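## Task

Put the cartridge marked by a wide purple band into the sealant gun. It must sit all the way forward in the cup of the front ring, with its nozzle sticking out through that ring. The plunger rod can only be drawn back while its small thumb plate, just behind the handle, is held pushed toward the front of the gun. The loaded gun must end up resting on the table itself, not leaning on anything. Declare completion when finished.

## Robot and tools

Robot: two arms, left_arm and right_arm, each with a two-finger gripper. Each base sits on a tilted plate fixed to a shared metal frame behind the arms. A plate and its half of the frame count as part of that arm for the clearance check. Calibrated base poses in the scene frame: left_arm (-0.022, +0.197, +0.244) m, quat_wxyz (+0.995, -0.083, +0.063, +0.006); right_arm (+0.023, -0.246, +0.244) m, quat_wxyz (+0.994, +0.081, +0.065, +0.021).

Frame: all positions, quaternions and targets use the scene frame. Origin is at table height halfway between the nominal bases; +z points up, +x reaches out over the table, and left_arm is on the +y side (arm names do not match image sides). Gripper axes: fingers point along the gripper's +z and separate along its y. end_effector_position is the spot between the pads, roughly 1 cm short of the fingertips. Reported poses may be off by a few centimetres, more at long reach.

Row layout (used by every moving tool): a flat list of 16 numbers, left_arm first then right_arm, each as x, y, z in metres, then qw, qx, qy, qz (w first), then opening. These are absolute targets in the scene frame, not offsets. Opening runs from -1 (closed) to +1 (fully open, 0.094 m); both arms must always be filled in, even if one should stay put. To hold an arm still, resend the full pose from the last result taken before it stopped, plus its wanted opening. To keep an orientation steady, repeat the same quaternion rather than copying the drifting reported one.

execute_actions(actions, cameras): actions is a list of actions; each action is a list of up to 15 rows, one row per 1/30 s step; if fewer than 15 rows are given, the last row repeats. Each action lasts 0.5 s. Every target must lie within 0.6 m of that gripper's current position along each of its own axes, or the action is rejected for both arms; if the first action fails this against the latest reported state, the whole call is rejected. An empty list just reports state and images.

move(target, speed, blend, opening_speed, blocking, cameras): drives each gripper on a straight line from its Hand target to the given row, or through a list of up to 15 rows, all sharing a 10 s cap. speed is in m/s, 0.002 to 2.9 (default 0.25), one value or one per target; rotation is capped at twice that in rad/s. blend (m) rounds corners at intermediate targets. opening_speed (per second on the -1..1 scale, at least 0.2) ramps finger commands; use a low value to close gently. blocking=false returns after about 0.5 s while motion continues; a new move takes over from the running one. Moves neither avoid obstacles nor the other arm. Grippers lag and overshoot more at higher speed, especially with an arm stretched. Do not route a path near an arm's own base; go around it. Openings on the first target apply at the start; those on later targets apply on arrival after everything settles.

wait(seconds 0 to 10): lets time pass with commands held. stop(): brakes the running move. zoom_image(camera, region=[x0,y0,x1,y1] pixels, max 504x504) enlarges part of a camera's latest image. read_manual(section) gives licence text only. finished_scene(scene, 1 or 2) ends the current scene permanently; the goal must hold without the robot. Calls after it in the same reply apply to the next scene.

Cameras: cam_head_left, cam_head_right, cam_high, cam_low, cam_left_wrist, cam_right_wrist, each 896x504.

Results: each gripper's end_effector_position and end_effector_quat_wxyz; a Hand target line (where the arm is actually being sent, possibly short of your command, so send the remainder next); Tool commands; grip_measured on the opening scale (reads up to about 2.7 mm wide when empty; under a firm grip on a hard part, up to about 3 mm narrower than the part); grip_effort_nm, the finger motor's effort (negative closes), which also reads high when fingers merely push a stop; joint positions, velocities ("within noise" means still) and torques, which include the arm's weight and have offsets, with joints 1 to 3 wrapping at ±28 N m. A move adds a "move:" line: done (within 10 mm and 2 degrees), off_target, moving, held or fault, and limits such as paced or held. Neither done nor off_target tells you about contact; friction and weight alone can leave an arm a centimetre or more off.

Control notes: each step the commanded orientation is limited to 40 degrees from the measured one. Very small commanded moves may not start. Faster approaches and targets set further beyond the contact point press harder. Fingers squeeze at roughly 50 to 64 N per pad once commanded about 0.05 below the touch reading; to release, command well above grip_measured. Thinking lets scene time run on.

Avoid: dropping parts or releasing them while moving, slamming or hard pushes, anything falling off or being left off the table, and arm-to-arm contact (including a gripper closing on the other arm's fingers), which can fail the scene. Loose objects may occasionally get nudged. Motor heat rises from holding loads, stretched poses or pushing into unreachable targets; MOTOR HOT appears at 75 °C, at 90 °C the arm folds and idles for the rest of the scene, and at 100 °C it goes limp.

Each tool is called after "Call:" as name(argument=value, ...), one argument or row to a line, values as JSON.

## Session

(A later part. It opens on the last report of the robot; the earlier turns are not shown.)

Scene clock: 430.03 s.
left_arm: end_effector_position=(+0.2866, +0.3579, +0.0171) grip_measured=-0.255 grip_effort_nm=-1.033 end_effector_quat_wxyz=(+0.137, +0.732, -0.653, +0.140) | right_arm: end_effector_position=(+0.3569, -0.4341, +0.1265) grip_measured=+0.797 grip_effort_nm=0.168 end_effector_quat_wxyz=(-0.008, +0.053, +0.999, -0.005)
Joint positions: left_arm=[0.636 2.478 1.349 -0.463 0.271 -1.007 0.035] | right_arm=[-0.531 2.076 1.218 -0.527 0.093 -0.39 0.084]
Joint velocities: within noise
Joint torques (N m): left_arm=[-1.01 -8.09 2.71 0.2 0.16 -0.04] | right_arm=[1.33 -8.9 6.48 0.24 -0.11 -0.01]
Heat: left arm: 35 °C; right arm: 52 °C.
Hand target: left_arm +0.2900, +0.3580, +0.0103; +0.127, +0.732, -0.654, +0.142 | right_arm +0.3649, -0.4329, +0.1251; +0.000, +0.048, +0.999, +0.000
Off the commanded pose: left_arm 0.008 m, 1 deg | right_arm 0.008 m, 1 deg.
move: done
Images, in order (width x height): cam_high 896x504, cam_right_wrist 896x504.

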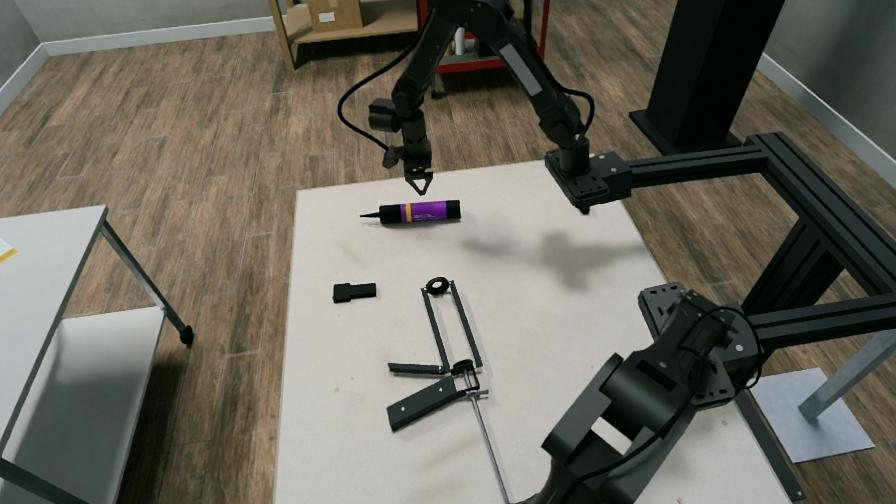

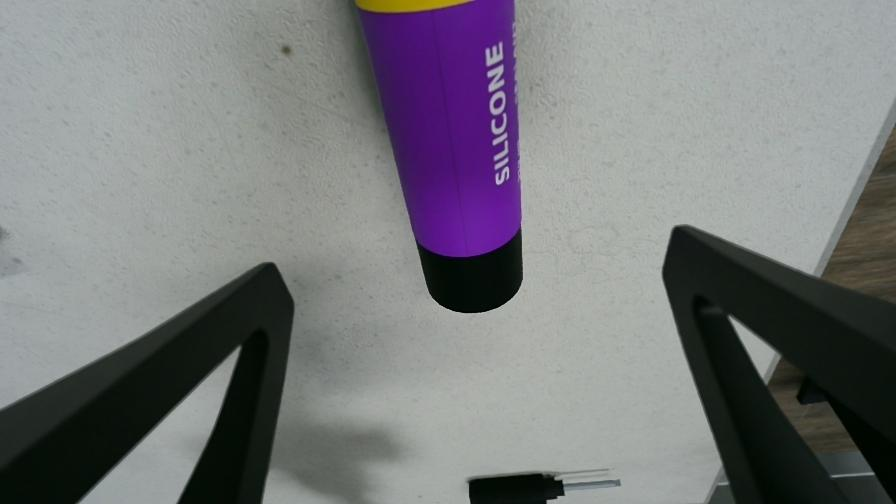

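Call:
move(
  target=[0.290, 0.358, 0.010, 0.1271, 0.7324, -0.6536, 0.1424, -0.45, 0.368, -0.432, 0.038, 0, 0.0436, 0.999, 0, 0.6],
  speed=0.1,
  cameras=["cam_right_wrist","cam_high","cam_head_right"],
)

Scene clock: 437.30 s.
left_arm: end_effector_position=(+0.2866, +0.3579, +0.0171) grip_measured=-0.255 grip_effort_nm=-1.023 end_effector_quat_wxyz=(+0.137, +0.732, -0.653, +0.140) | right_arm: end_effector_position=(+0.3596, -0.4277, +0.0409) grip_measured=+0.603 grip_effort_nm=-0.120 end_effector_quat_wxyz=(-0.015, +0.042, +0.999, -0.001)
Joint positions: left_arm=[0.636 2.478 1.349 -0.463 0.271 -1.007 0.035] | right_arm=[-0.531 2.346 1.268 -0.326 0.091 -0.411 0.075]
Joint velocities: within noise
Joint torques (N m): left_arm=[-1.07 -8.28 2.74 0.22 0.16 -0.03] | right_arm=[0.39 -9.7 5 0.39 -0.13 -0.06]
Heat: left arm: 35 °C; right arm: 49 °C.
Hand target: left_arm +0.2900, +0.3580, +0.0103; +0.127, +0.732, -0.654, +0.142 | right_arm +0.3678, -0.4320, +0.0384; +0.000, +0.044, +0.999, +0.000
Off the commanded pose: left_arm 0.008 m, 1 deg | right_arm 0.010 m, 2 deg.
move: done
Images, in order (width x height): cam_head_right 896x504, cam_high 896x504, cam_right_wrist 896x504.

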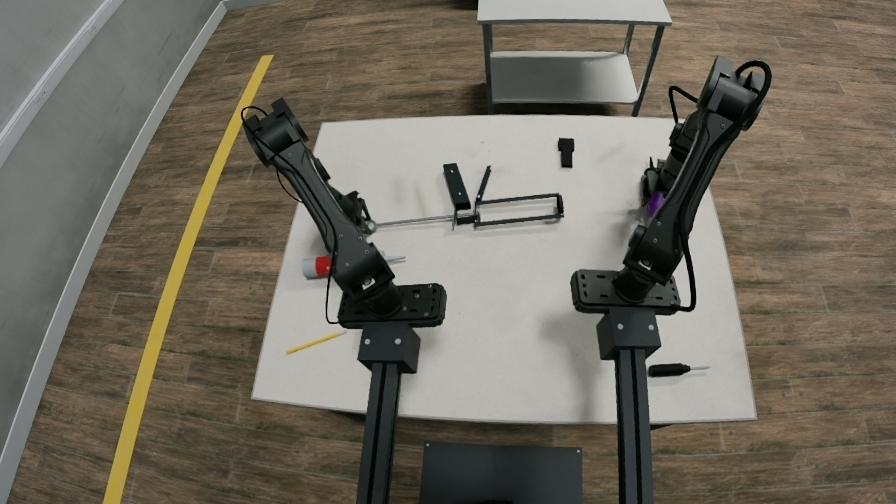

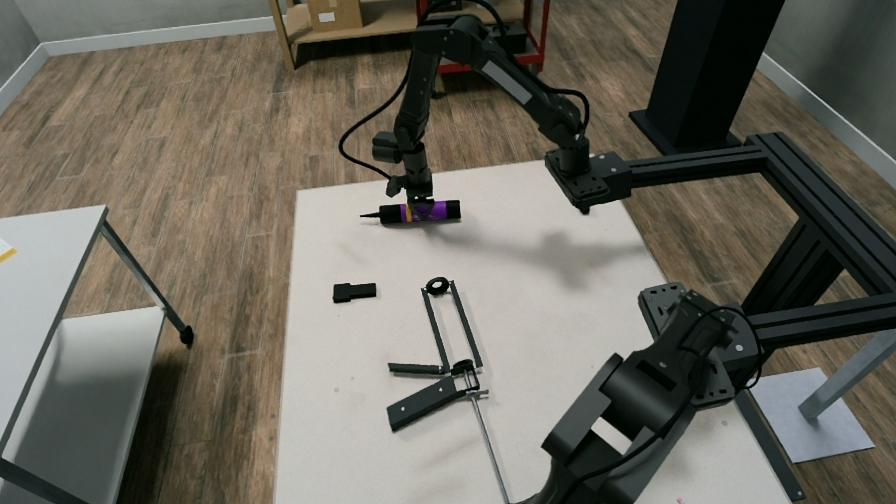

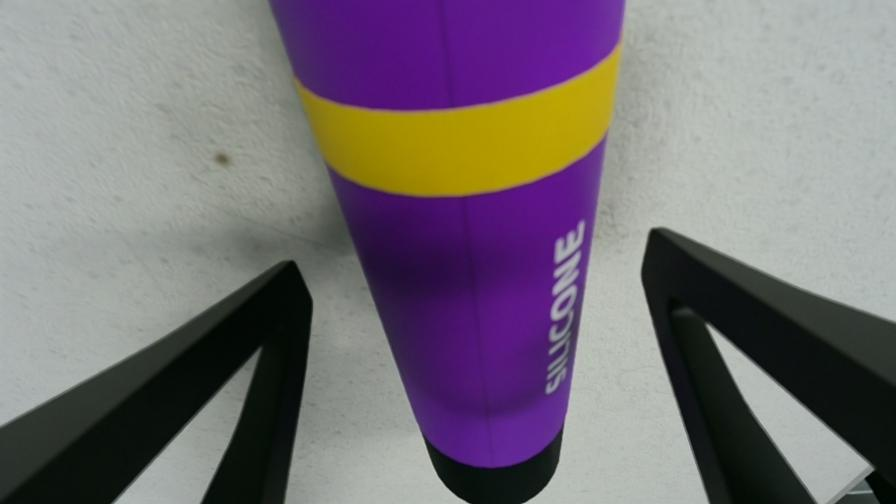

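Call:
move(
  target=[
    [0.290, 0.358, 0.010, 0.1271, 0.7324, -0.6536, 0.1424, -0.45, 0.369, -0.436, 0.032, 0, 0.0436, 0.999, 0, 0.3],
    [0.290, 0.358, 0.010, 0.1271, 0.7324, -0.6536, 0.1424, -0.45, 0.369, -0.436, 0.032, 0, 0.0436, 0.999, 0, -0.05],
  ],
  speed=0.1,
  opening_speed=0.3,
  cameras=["cam_right_wrist","cam_high","cam_head_right"],
)

Scene clock: 443.83 s.
left_arm: end_effector_position=(+0.2866, +0.3579, +0.0171) grip_measured=-0.255 grip_effort_nm=-1.038 end_effector_quat_wxyz=(+0.137, +0.732, -0.653, +0.140) | right_arm: end_effector_position=(+0.3616, -0.4316, +0.0358) grip_measured=+0.003 grip_effort_nm=-0.965 end_effector_quat_wxyz=(-0.013, +0.041, +0.999, -0.001)
Joint positions: left_arm=[0.636 2.478 1.349 -0.463 0.271 -1.007 0.035] | right_arm=[-0.539 2.367 1.287 -0.32 0.089 -0.42 0.047]
Joint velocities: within noise
Joint torques (N m): left_arm=[-1.16 -8.23 2.78 0.22 0.15 -0.05] | right_arm=[0.25 -9.54 5.09 0.41 -0.11 -0.04]
Heat: left arm: 35 °C; right arm: 48 °C.
Hand target: left_arm +0.2900, +0.3580, +0.0103; +0.127, +0.732, -0.654, +0.142 | right_arm +0.3689, -0.4359, +0.0323; +0.000, +0.043, +0.999, +0.000
Off the commanded pose: left_arm 0.008 m, 1 deg | right_arm 0.009 m, 2 deg.
move: done
Images, in order (width x height): cam_head_right 896x504, cam_high 896x504, cam_right_wrist 896x504.

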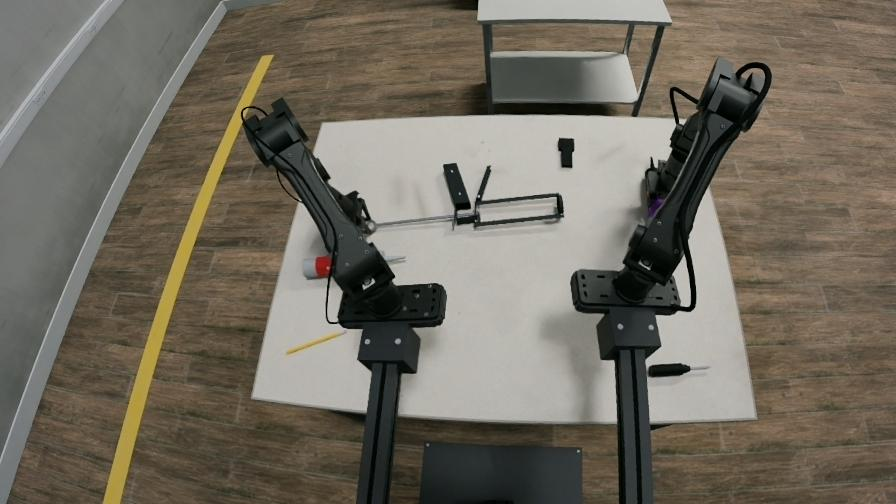

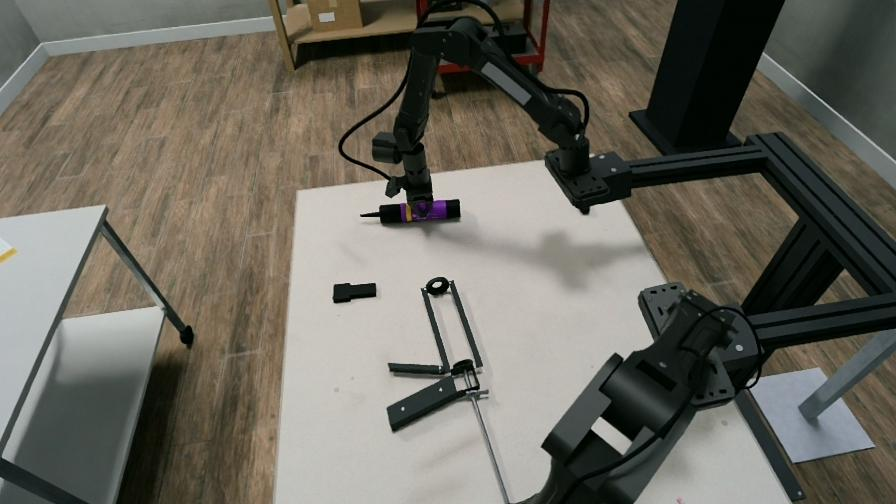

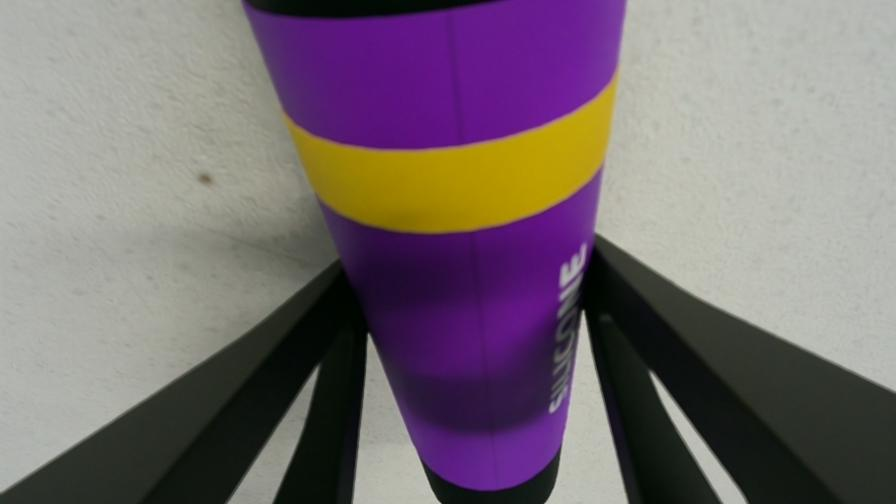

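Call:
move(
  target=[
    [0.290, 0.358, 0.010, 0.1271, 0.7324, -0.6536, 0.1424, -0.45, 0.369, -0.436, 0.13, 0, 0.0436, 0.999, 0, -0.05],
    [0.290, 0.358, 0.010, 0.1271, 0.7324, -0.6536, 0.1424, -0.45, 0.36, -0.30, 0.22, 0, 0.3827, 0.9239, 0, -0.05],
    [0.290, 0.358, 0.010, 0.1271, 0.7324, -0.6536, 0.1424, -0.45, 0.345, 0.02, 0.20, -0.1158, 0.6641, 0.7311, 0.1052, -0.05],
  ],
  speed=[0.1,0.2,0.2],
  blend=0.03,
)

Scene clock: 485.43 s.
left_arm: end_effector_position=(+0.2866, +0.3579, +0.0171) grip_measured=-0.255 grip_effort_nm=-1.028 end_effector_quat_wxyz=(+0.137, +0.732, -0.653, +0.140) | right_arm: end_effector_position=(+0.3350, +0.0052, +0.1906) grip_measured=+0.000 grip_effort_nm=-1.009 end_effector_quat_wxyz=(-0.113, +0.665, +0.734, +0.081)
Joint positions: left_arm=[0.636 2.478 1.349 -0.463 0.271 -1.007 0.035] | right_arm=[0.584 2.142 1.293 -0.594 -0.048 2.088 0.047]
Joint velocities: within noise
Joint torques (N m): left_arm=[-1.11 -8.21 2.82 0.23 0.16 -0.05] | right_arm=[3.51 -9.94 8.44 0.57 -0.24 0.11]
Heat: left arm: 35 °C; right arm: 49 °C.
Hand target: left_arm +0.2900, +0.3580, +0.0103; +0.127, +0.732, -0.654, +0.142 | right_arm +0.3446, +0.0195, +0.2004; -0.116, +0.664, +0.732, +0.105
Off the commanded pose: left_arm 0.008 m, 1 deg | right_arm 0.020 m, 3 deg.
joint sent to its limit (right arm) — joint 6 (wrist roll), upper limit. The joint targets still meet the commanded pose.
move: off_target (right_arm)

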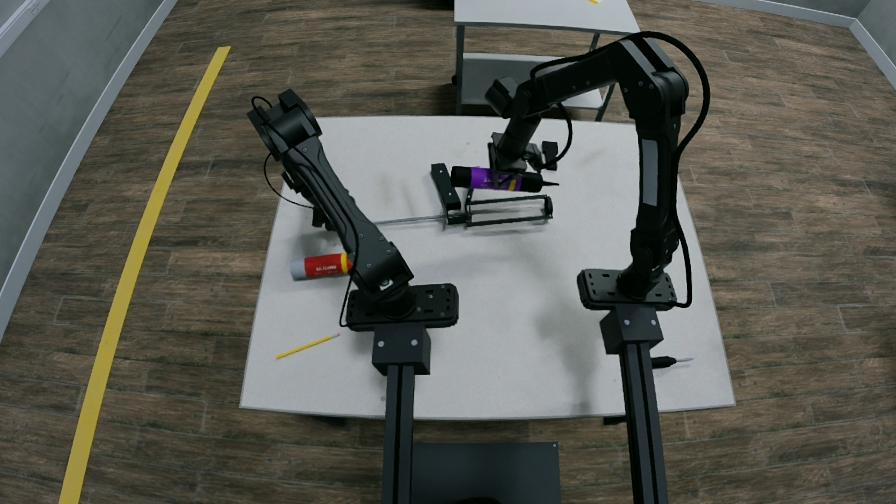

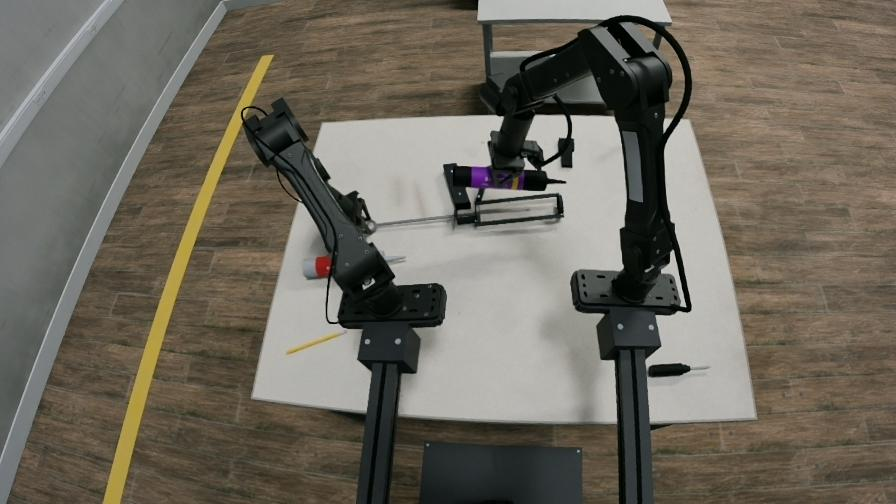

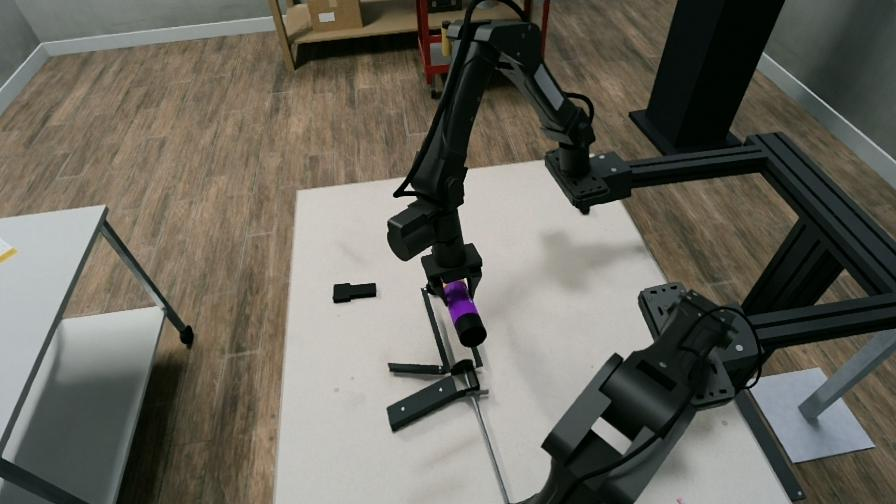

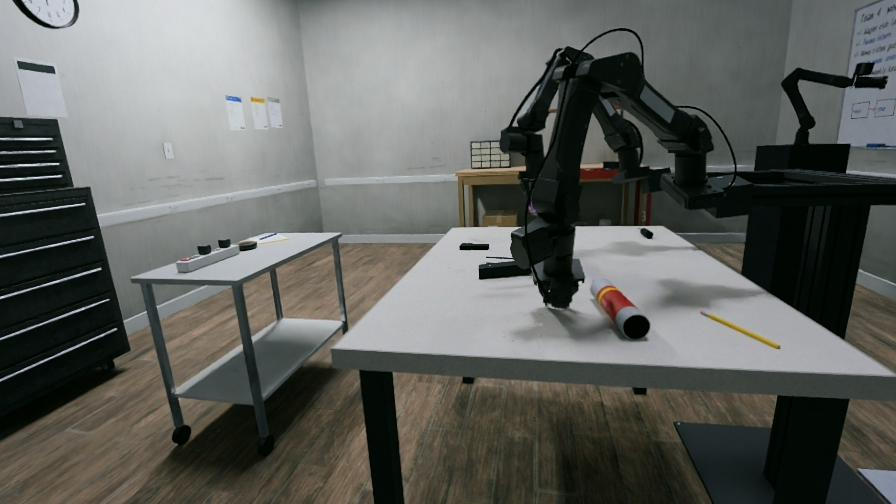

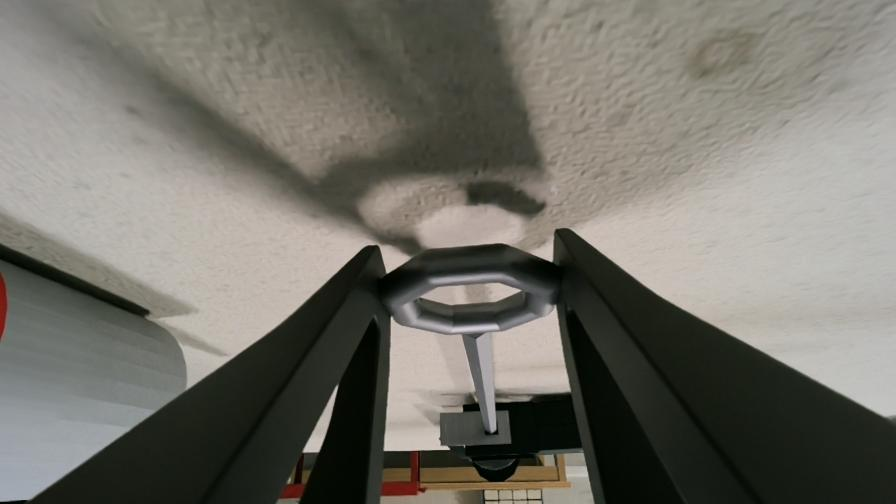

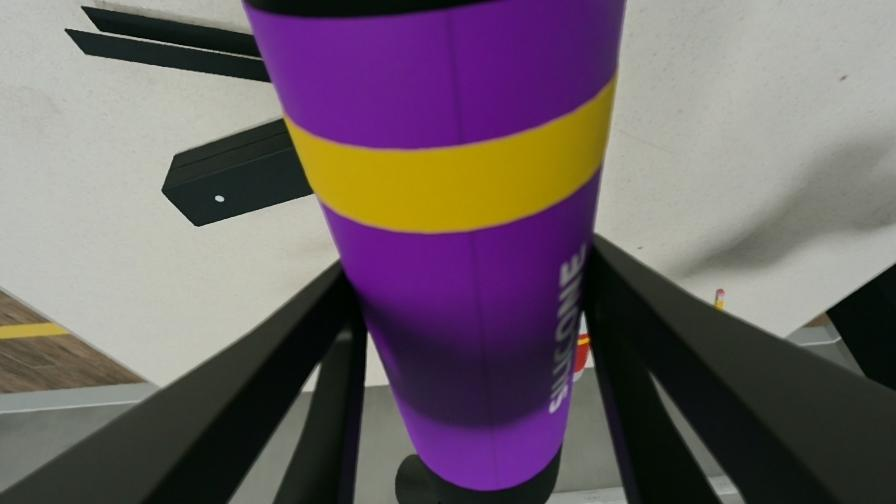

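Call:
move(
  target=[0.290, 0.358, 0.010, 0.1271, 0.7324, -0.6536, 0.1424, -0.45, 0.348, 0.034, 0.127, -0.1158, 0.6641, 0.7311, 0.1052, -0.05],
  speed=0.12,
  cameras=["cam_head_left","cam_head_right","cam_high","cam_low","cam_right_wrist"],
)

Call:
zoom_image(
  camera="cam_high",
  region=[370, 240, 550, 420],
)

Call:
zoom_image(
  camera="cam_head_right",
  region=[420, 130, 620, 250],
)

Call:
zoom_image(
  camera="cam_low",
  region=[440, 180, 640, 320],
)

Scene clock: 493.03 s.
left_arm: end_effector_position=(+0.2866, +0.3579, +0.0171) grip_measured=-0.255 grip_effort_nm=-1.028 end_effector_quat_wxyz=(+0.137, +0.732, -0.653, +0.140) | right_arm: end_effector_position=(+0.3353, +0.0237, +0.1201) grip_measured=+0.000 grip_effort_nm=-1.004 end_effector_quat_wxyz=(-0.113, +0.665, +0.734, +0.082)
Joint positions: left_arm=[0.636 2.478 1.349 -0.463 0.271 -1.007 0.035] | right_arm=[0.584 2.353 1.31 -0.399 -0.048 2.088 0.047]
Joint velocities: within noise
Joint torques (N m): left_arm=[-1.06 -8.13 2.7 0.22 0.16 -0.08] | right_arm=[2.28 -10.85 7.3 0.62 -0.26 -0.01]
Heat: left arm: 35 °C; right arm: 50 °C.
Hand target: left_arm +0.2900, +0.3580, +0.0103; +0.127, +0.732, -0.654, +0.142 | right_arm +0.3479, +0.0336, +0.1275; -0.116, +0.664, +0.731, +0.105
Off the commanded pose: left_arm 0.008 m, 1 deg | right_arm 0.018 m, 3 deg.
move: off_target (right_arm)
Images, in order (width x height): cam_head_left 896x504, cam_head_right 896x504, cam_high 896x504, cam_low 896x504, cam_right_wrist 896x504.

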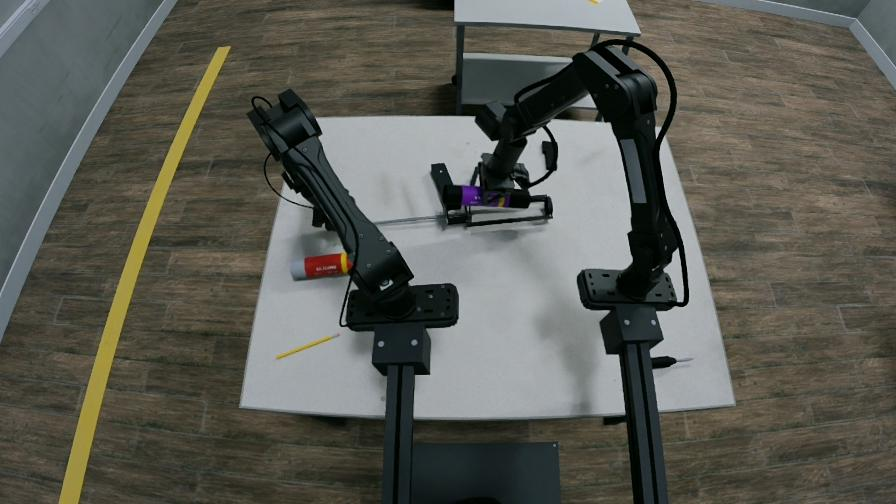

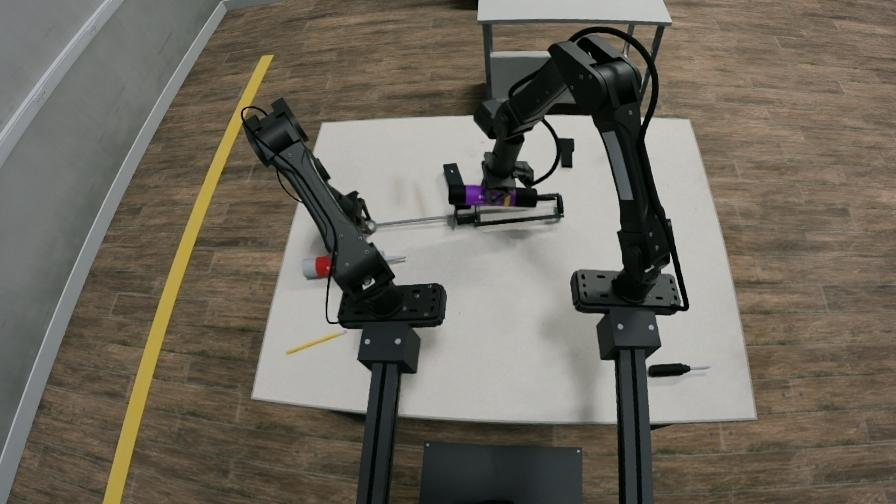

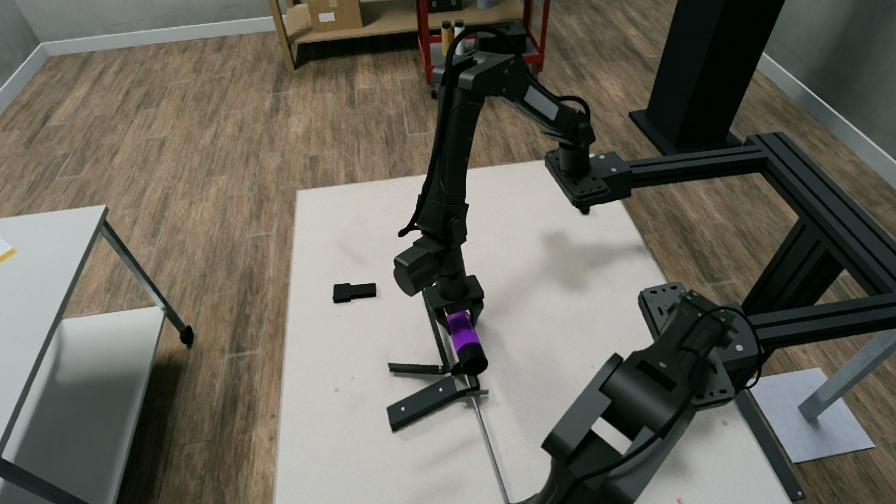

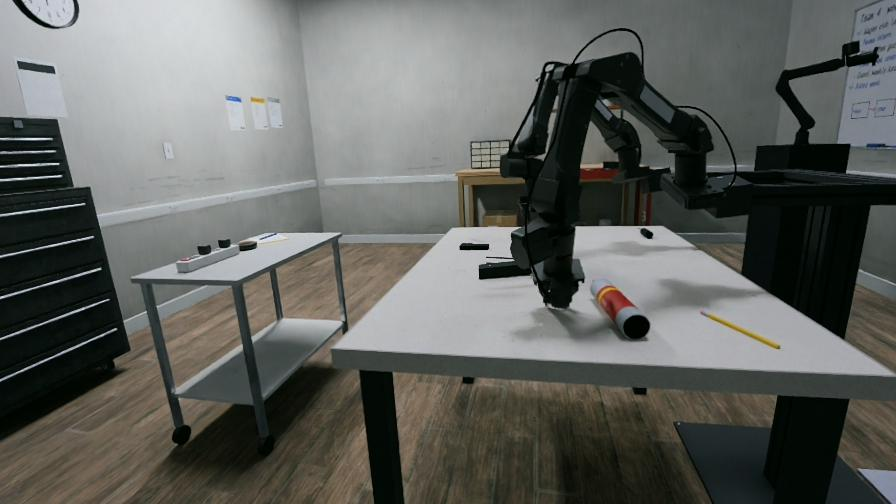

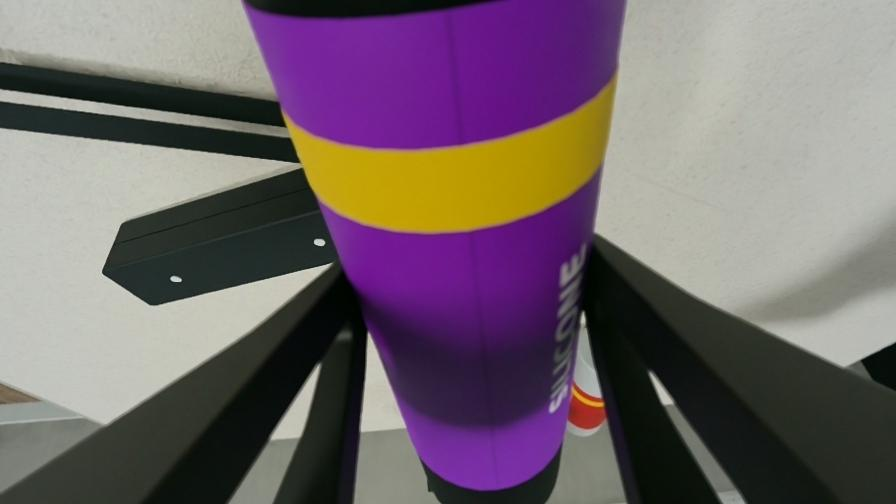

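Scaled by 2.800 from the camera's 896x504 image, which has a finer 1280x720 frame.

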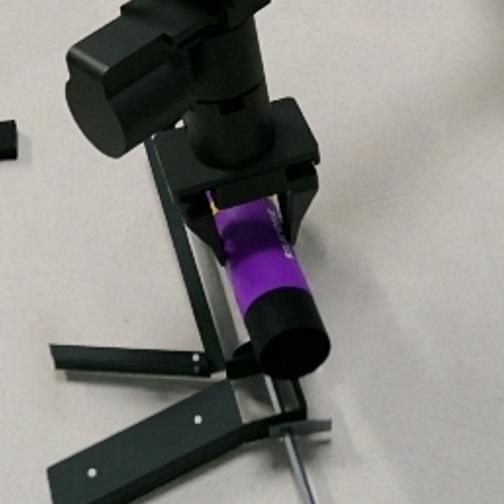

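Scaled by 2.520 from the camera's 896x504 image, which has a finer 1280x720 frame.

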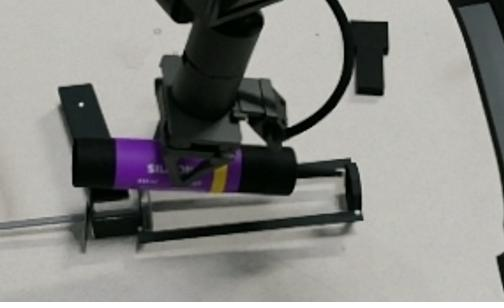

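Scaled by 2.520 from the camera's 896x504 image, which has a finer 1280x720 frame.

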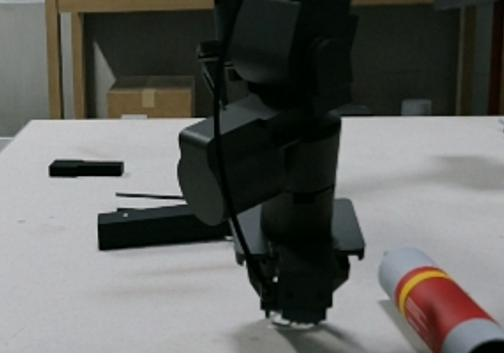

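Call:
zoom_image(
  camera="cam_head_right",
  region=[500, 170, 590, 235],
)

Call:
zoom_image(
  camera="cam_head_left",
  region=[490, 170, 580, 235],
)

Scaled by 5.600 from the camera's 896x504 image, which has a finer 1280x720 frame.

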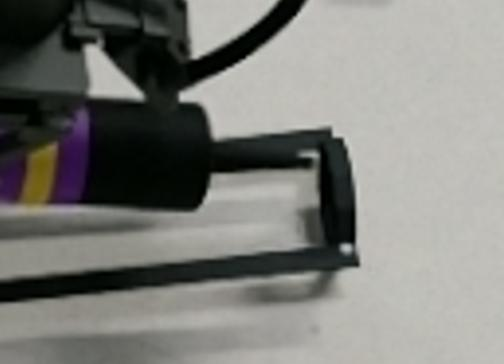

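Scaled by 5.600 from the camera's 896x504 image, which has a finer 1280x720 frame.

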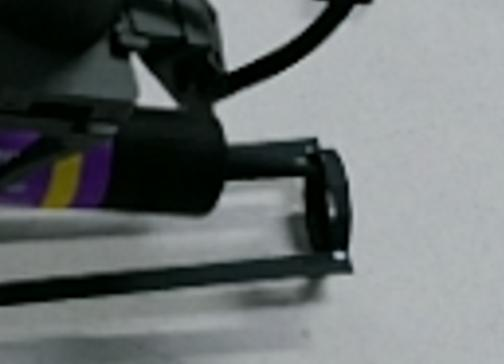

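Call:
move(
  target=[0.290, 0.358, 0.010, 0.1271, 0.7324, -0.6536, 0.1424, -0.45, 0.351, 0.0355, 0.097, -0.1158, 0.6641, 0.7311, 0.1052, -0.05],
  speed=0.06,
  cameras=["cam_head_left","cam_head_right","cam_high"],
)

Call:
zoom_image(
  camera="cam_head_right",
  region=[500, 170, 590, 235],
)

Call:
zoom_image(
  camera="cam_head_left",
  region=[490, 170, 580, 235],
)

Call:
zoom_image(
  camera="cam_high",
  region=[400, 260, 520, 420],
)

Scene clock: 540.47 s.
left_arm: end_effector_position=(+0.2866, +0.3579, +0.0171) grip_measured=-0.255 grip_effort_nm=-1.028 end_effector_quat_wxyz=(+0.137, +0.732, -0.653, +0.140) | right_arm: end_effector_position=(+0.3389, +0.0255, +0.0916) grip_measured=+0.000 grip_effort_nm=-1.004 end_effector_quat_wxyz=(-0.111, +0.665, +0.734, +0.083)
Joint positions: left_arm=[0.636 2.478 1.349 -0.463 0.271 -1.007 0.035] | right_arm=[0.569 2.441 1.335 -0.334 -0.048 2.072 0.047]
Joint velocities: within noise
Joint torques (N m): left_arm=[-1.09 -8.12 2.77 0.25 0.15 -0.03] | right_arm=[2.41 -10.99 6.91 0.6 -0.31 0]
Heat: left arm: 35 °C; right arm: 49 °C.
Hand target: left_arm +0.2900, +0.3580, +0.0103; +0.127, +0.732, -0.654, +0.142 | right_arm +0.3508, +0.0351, +0.0975; -0.116, +0.664, +0.731, +0.105
Off the commanded pose: left_arm 0.008 m, 1 deg | right_arm 0.017 m, 3 deg.
move: off_target (right_arm)
Images, in order (width x height): cam_head_left 896x504, cam_head_right 896x504, cam_high 896x504.

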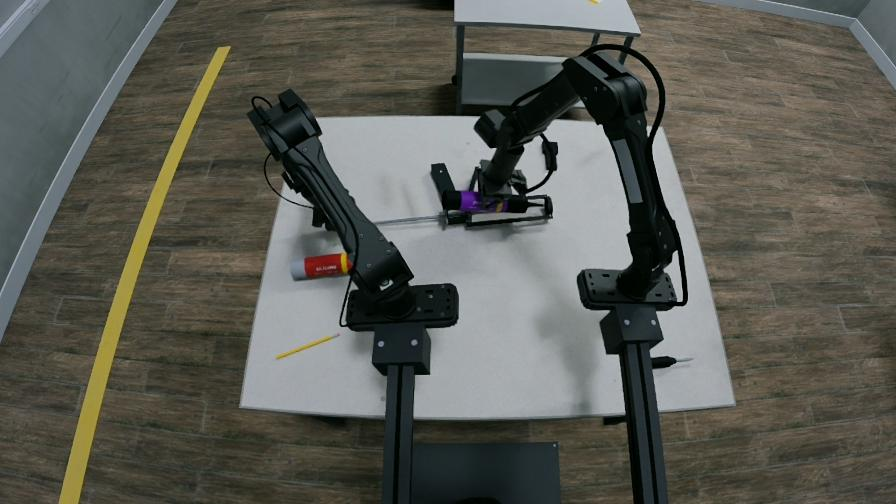

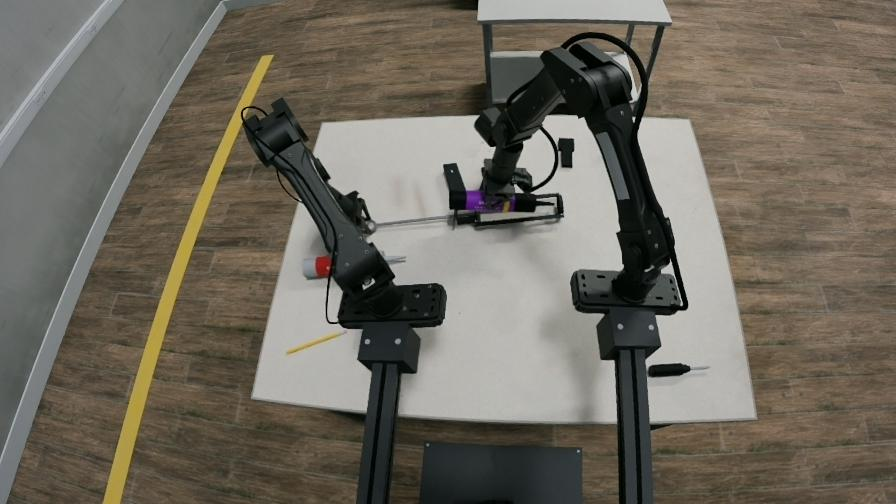

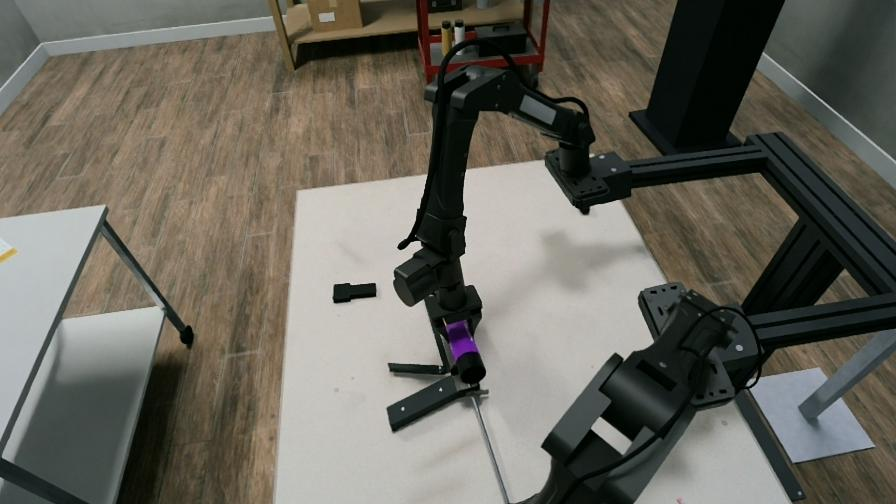

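Scaled by 5.600 from the camera's 896x504 image, which has a finer 1280x720 frame.

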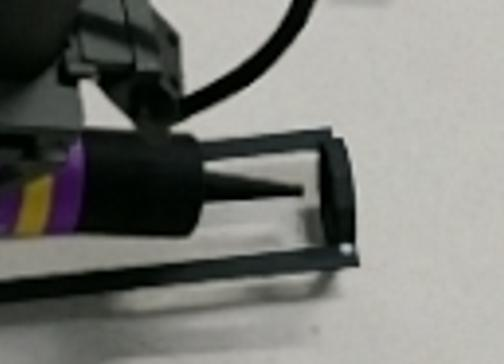

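Scaled by 5.600 from the camera's 896x504 image, which has a finer 1280x720 frame.

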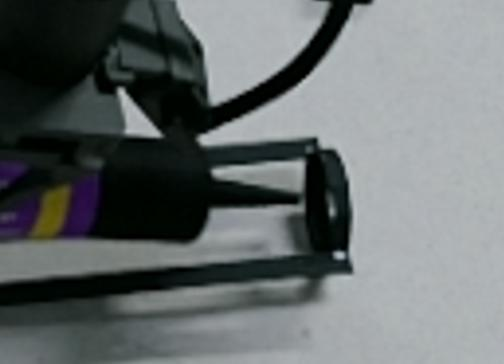

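Scaled by 3.150 from the camera's 896x504 image, which has a finer 1280x720 frame.

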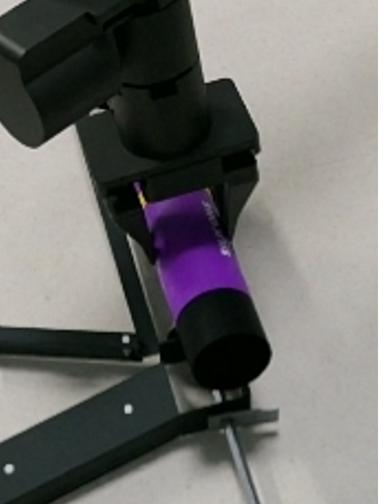

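Call:
move(
  target=[0.290, 0.358, 0.010, 0.1271, 0.7324, -0.6536, 0.1424, -0.45, 0.3535, -0.0012, 0.0885, -0.1062, 0.6627, 0.7326, 0.1139, -0.05],
  speed=0.04,
  cameras=["cam_head_left","cam_head_right","cam_high"],
)

Call:
zoom_image(
  camera="cam_head_right",
  region=[500, 170, 590, 235],
)

Call:
zoom_image(
  camera="cam_head_left",
  region=[490, 170, 580, 235],
)

Call:
zoom_image(
  camera="cam_high",
  region=[400, 260, 520, 420],
)

Scene clock: 554.50 s.
left_arm: end_effector_position=(+0.2866, +0.3579, +0.0171) grip_measured=-0.255 grip_effort_nm=-1.033 end_effector_quat_wxyz=(+0.137, +0.732, -0.653, +0.140) | right_arm: end_effector_position=(+0.3417, -0.0077, +0.0721) grip_measured=+0.000 grip_effort_nm=-1.004 end_effector_quat_wxyz=(-0.104, +0.663, +0.736, +0.088)
Joint positions: left_arm=[0.636 2.478 1.349 -0.463 0.271 -1.007 0.035] | right_arm=[0.488 2.441 1.246 -0.238 -0.049 1.985 0.047]
Joint velocities: within noise
Joint torques (N m): left_arm=[-1.11 -8.24 2.74 0.2 0.15 -0.02] | right_arm=[2.36 -14.43 3.77 0.52 -0.31 0.06]
Heat: left arm: 35 °C; right arm: 49 °C.
Hand target: left_arm +0.2899, +0.3580, +0.0103; +0.127, +0.732, -0.654, +0.142 | right_arm +0.3533, -0.0013, +0.0883; -0.106, +0.662, +0.733, +0.114
Off the commanded pose: left_arm 0.008 m, 1 deg | right_arm 0.021 m, 3 deg.
move: off_target (right_arm)
Images, in order (width x height): cam_head_left 896x504, cam_head_right 896x504, cam_high 896x504.

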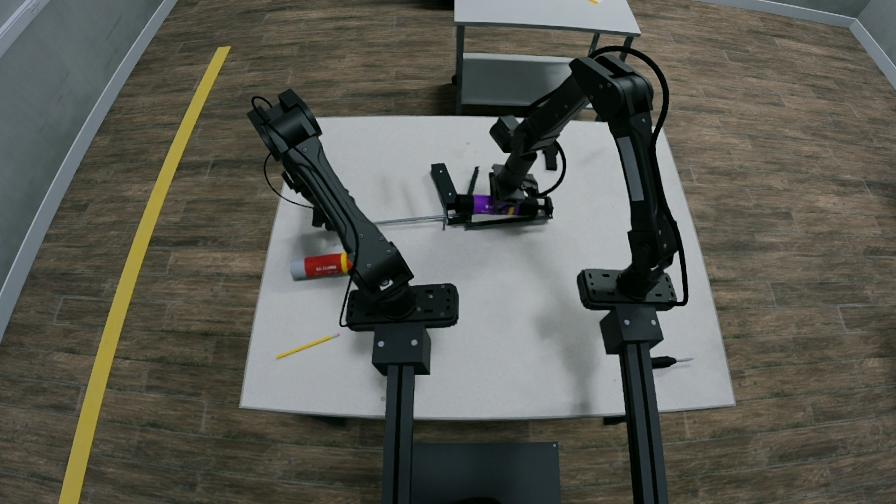

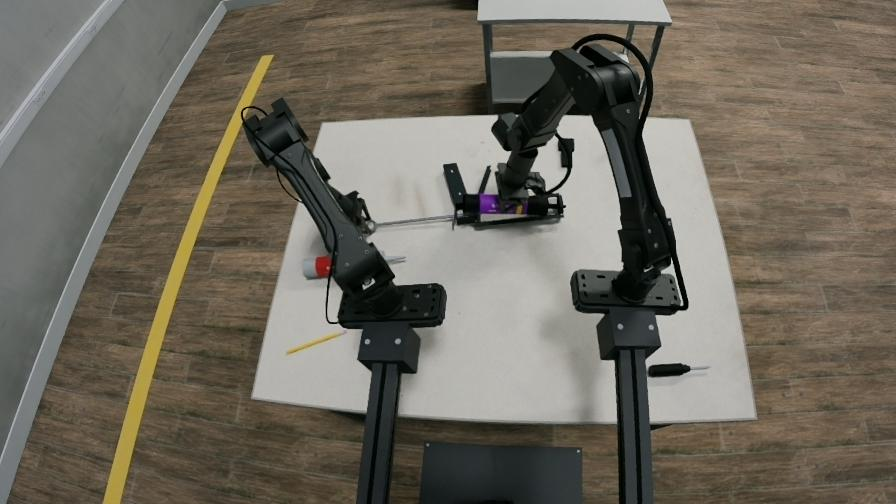

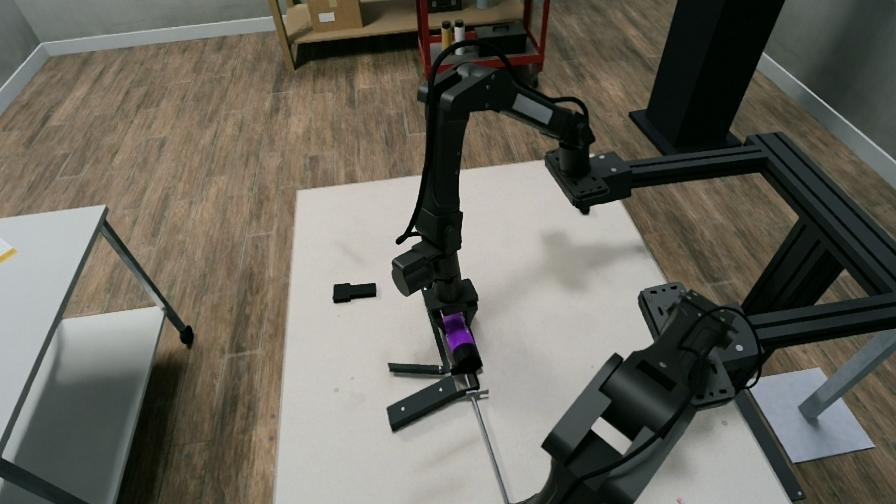

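Scaled by 5.600 from the camera's 896x504 image, which has a finer 1280x720 frame.

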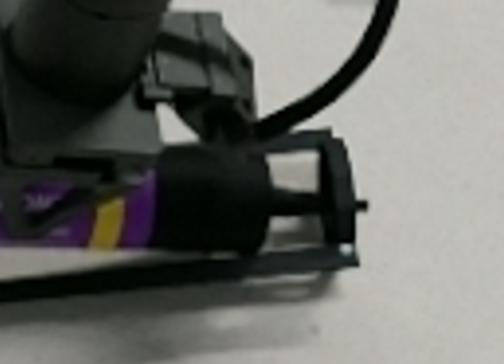

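Scaled by 5.600 from the camera's 896x504 image, which has a finer 1280x720 frame.

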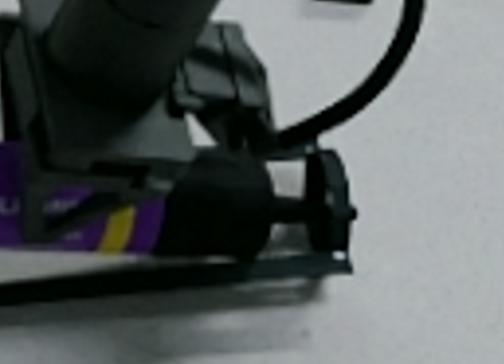

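Scaled by 3.150 from the camera's 896x504 image, which has a finer 1280x720 frame.

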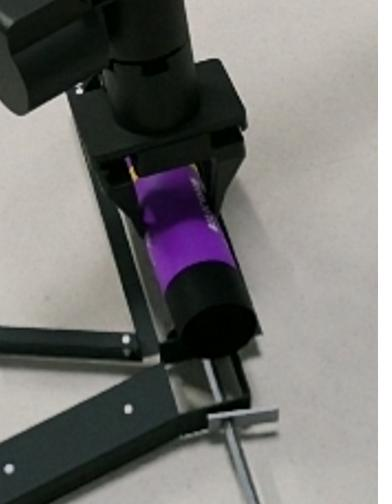

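Call:
move(
  target=[0.290, 0.358, 0.010, 0.1271, 0.7324, -0.6536, 0.1424, -0.45, 0.354, 0.0005, 0.0975, -0.1062, 0.6627, 0.7326, 0.1139, -0.05],
  speed=0.05,
  cameras=["cam_head_right"],
)

Call:
zoom_image(
  camera="cam_head_right",
  region=[440, 150, 600, 250],
)

Scene clock: 561.30 s.
left_arm: end_effector_position=(+0.2866, +0.3579, +0.0171) grip_measured=-0.255 grip_effort_nm=-1.028 end_effector_quat_wxyz=(+0.136, +0.732, -0.653, +0.140) | right_arm: end_effector_position=(+0.3443, -0.0069, +0.0751) grip_measured=+0.000 grip_effort_nm=-1.009 end_effector_quat_wxyz=(-0.103, +0.663, +0.736, +0.092)
Joint positions: left_arm=[0.636 2.478 1.349 -0.462 0.271 -1.007 0.035] | right_arm=[0.488 2.432 1.246 -0.237 -0.049 1.984 0.047]
Joint velocities: within noise
Joint torques (N m): left_arm=[-1.06 -8.24 2.69 0.21 0.15 -0.06] | right_arm=[3.07 -15.68 4.11 0.29 -0.28 0.08]
Heat: left arm: 35 °C; right arm: 50 °C.
Hand target: left_arm +0.2900, +0.3580, +0.0103; +0.127, +0.732, -0.654, +0.143 | right_arm +0.3539, +0.0006, +0.0968; -0.106, +0.662, +0.733, +0.114
Off the commanded pose: left_arm 0.008 m, 1 deg | right_arm 0.026 m, 3 deg.
move: off_target (right_arm)
Images, in order (width x height): cam_head_right 896x504.

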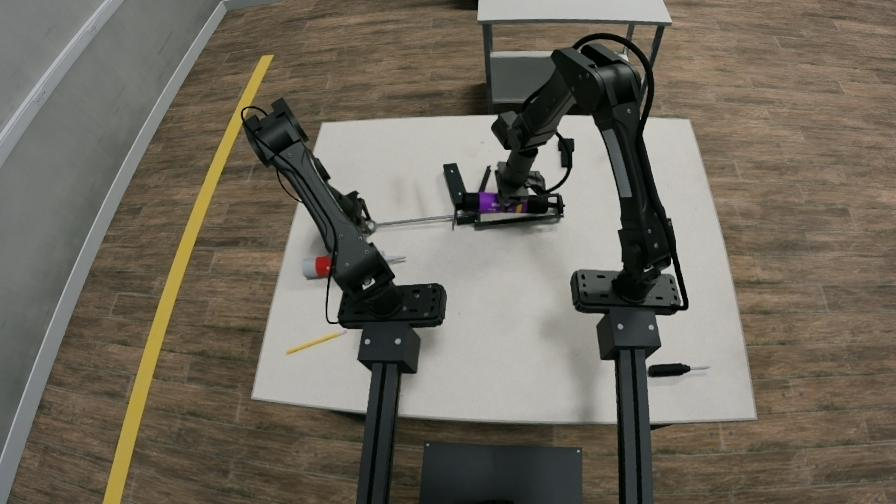

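Scaled by 3.150 from the camera's 896x504 image, which has a finer 1280x720 frame.

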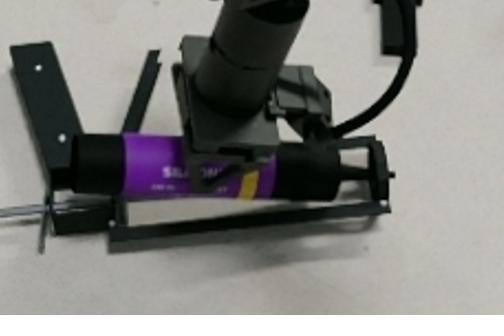

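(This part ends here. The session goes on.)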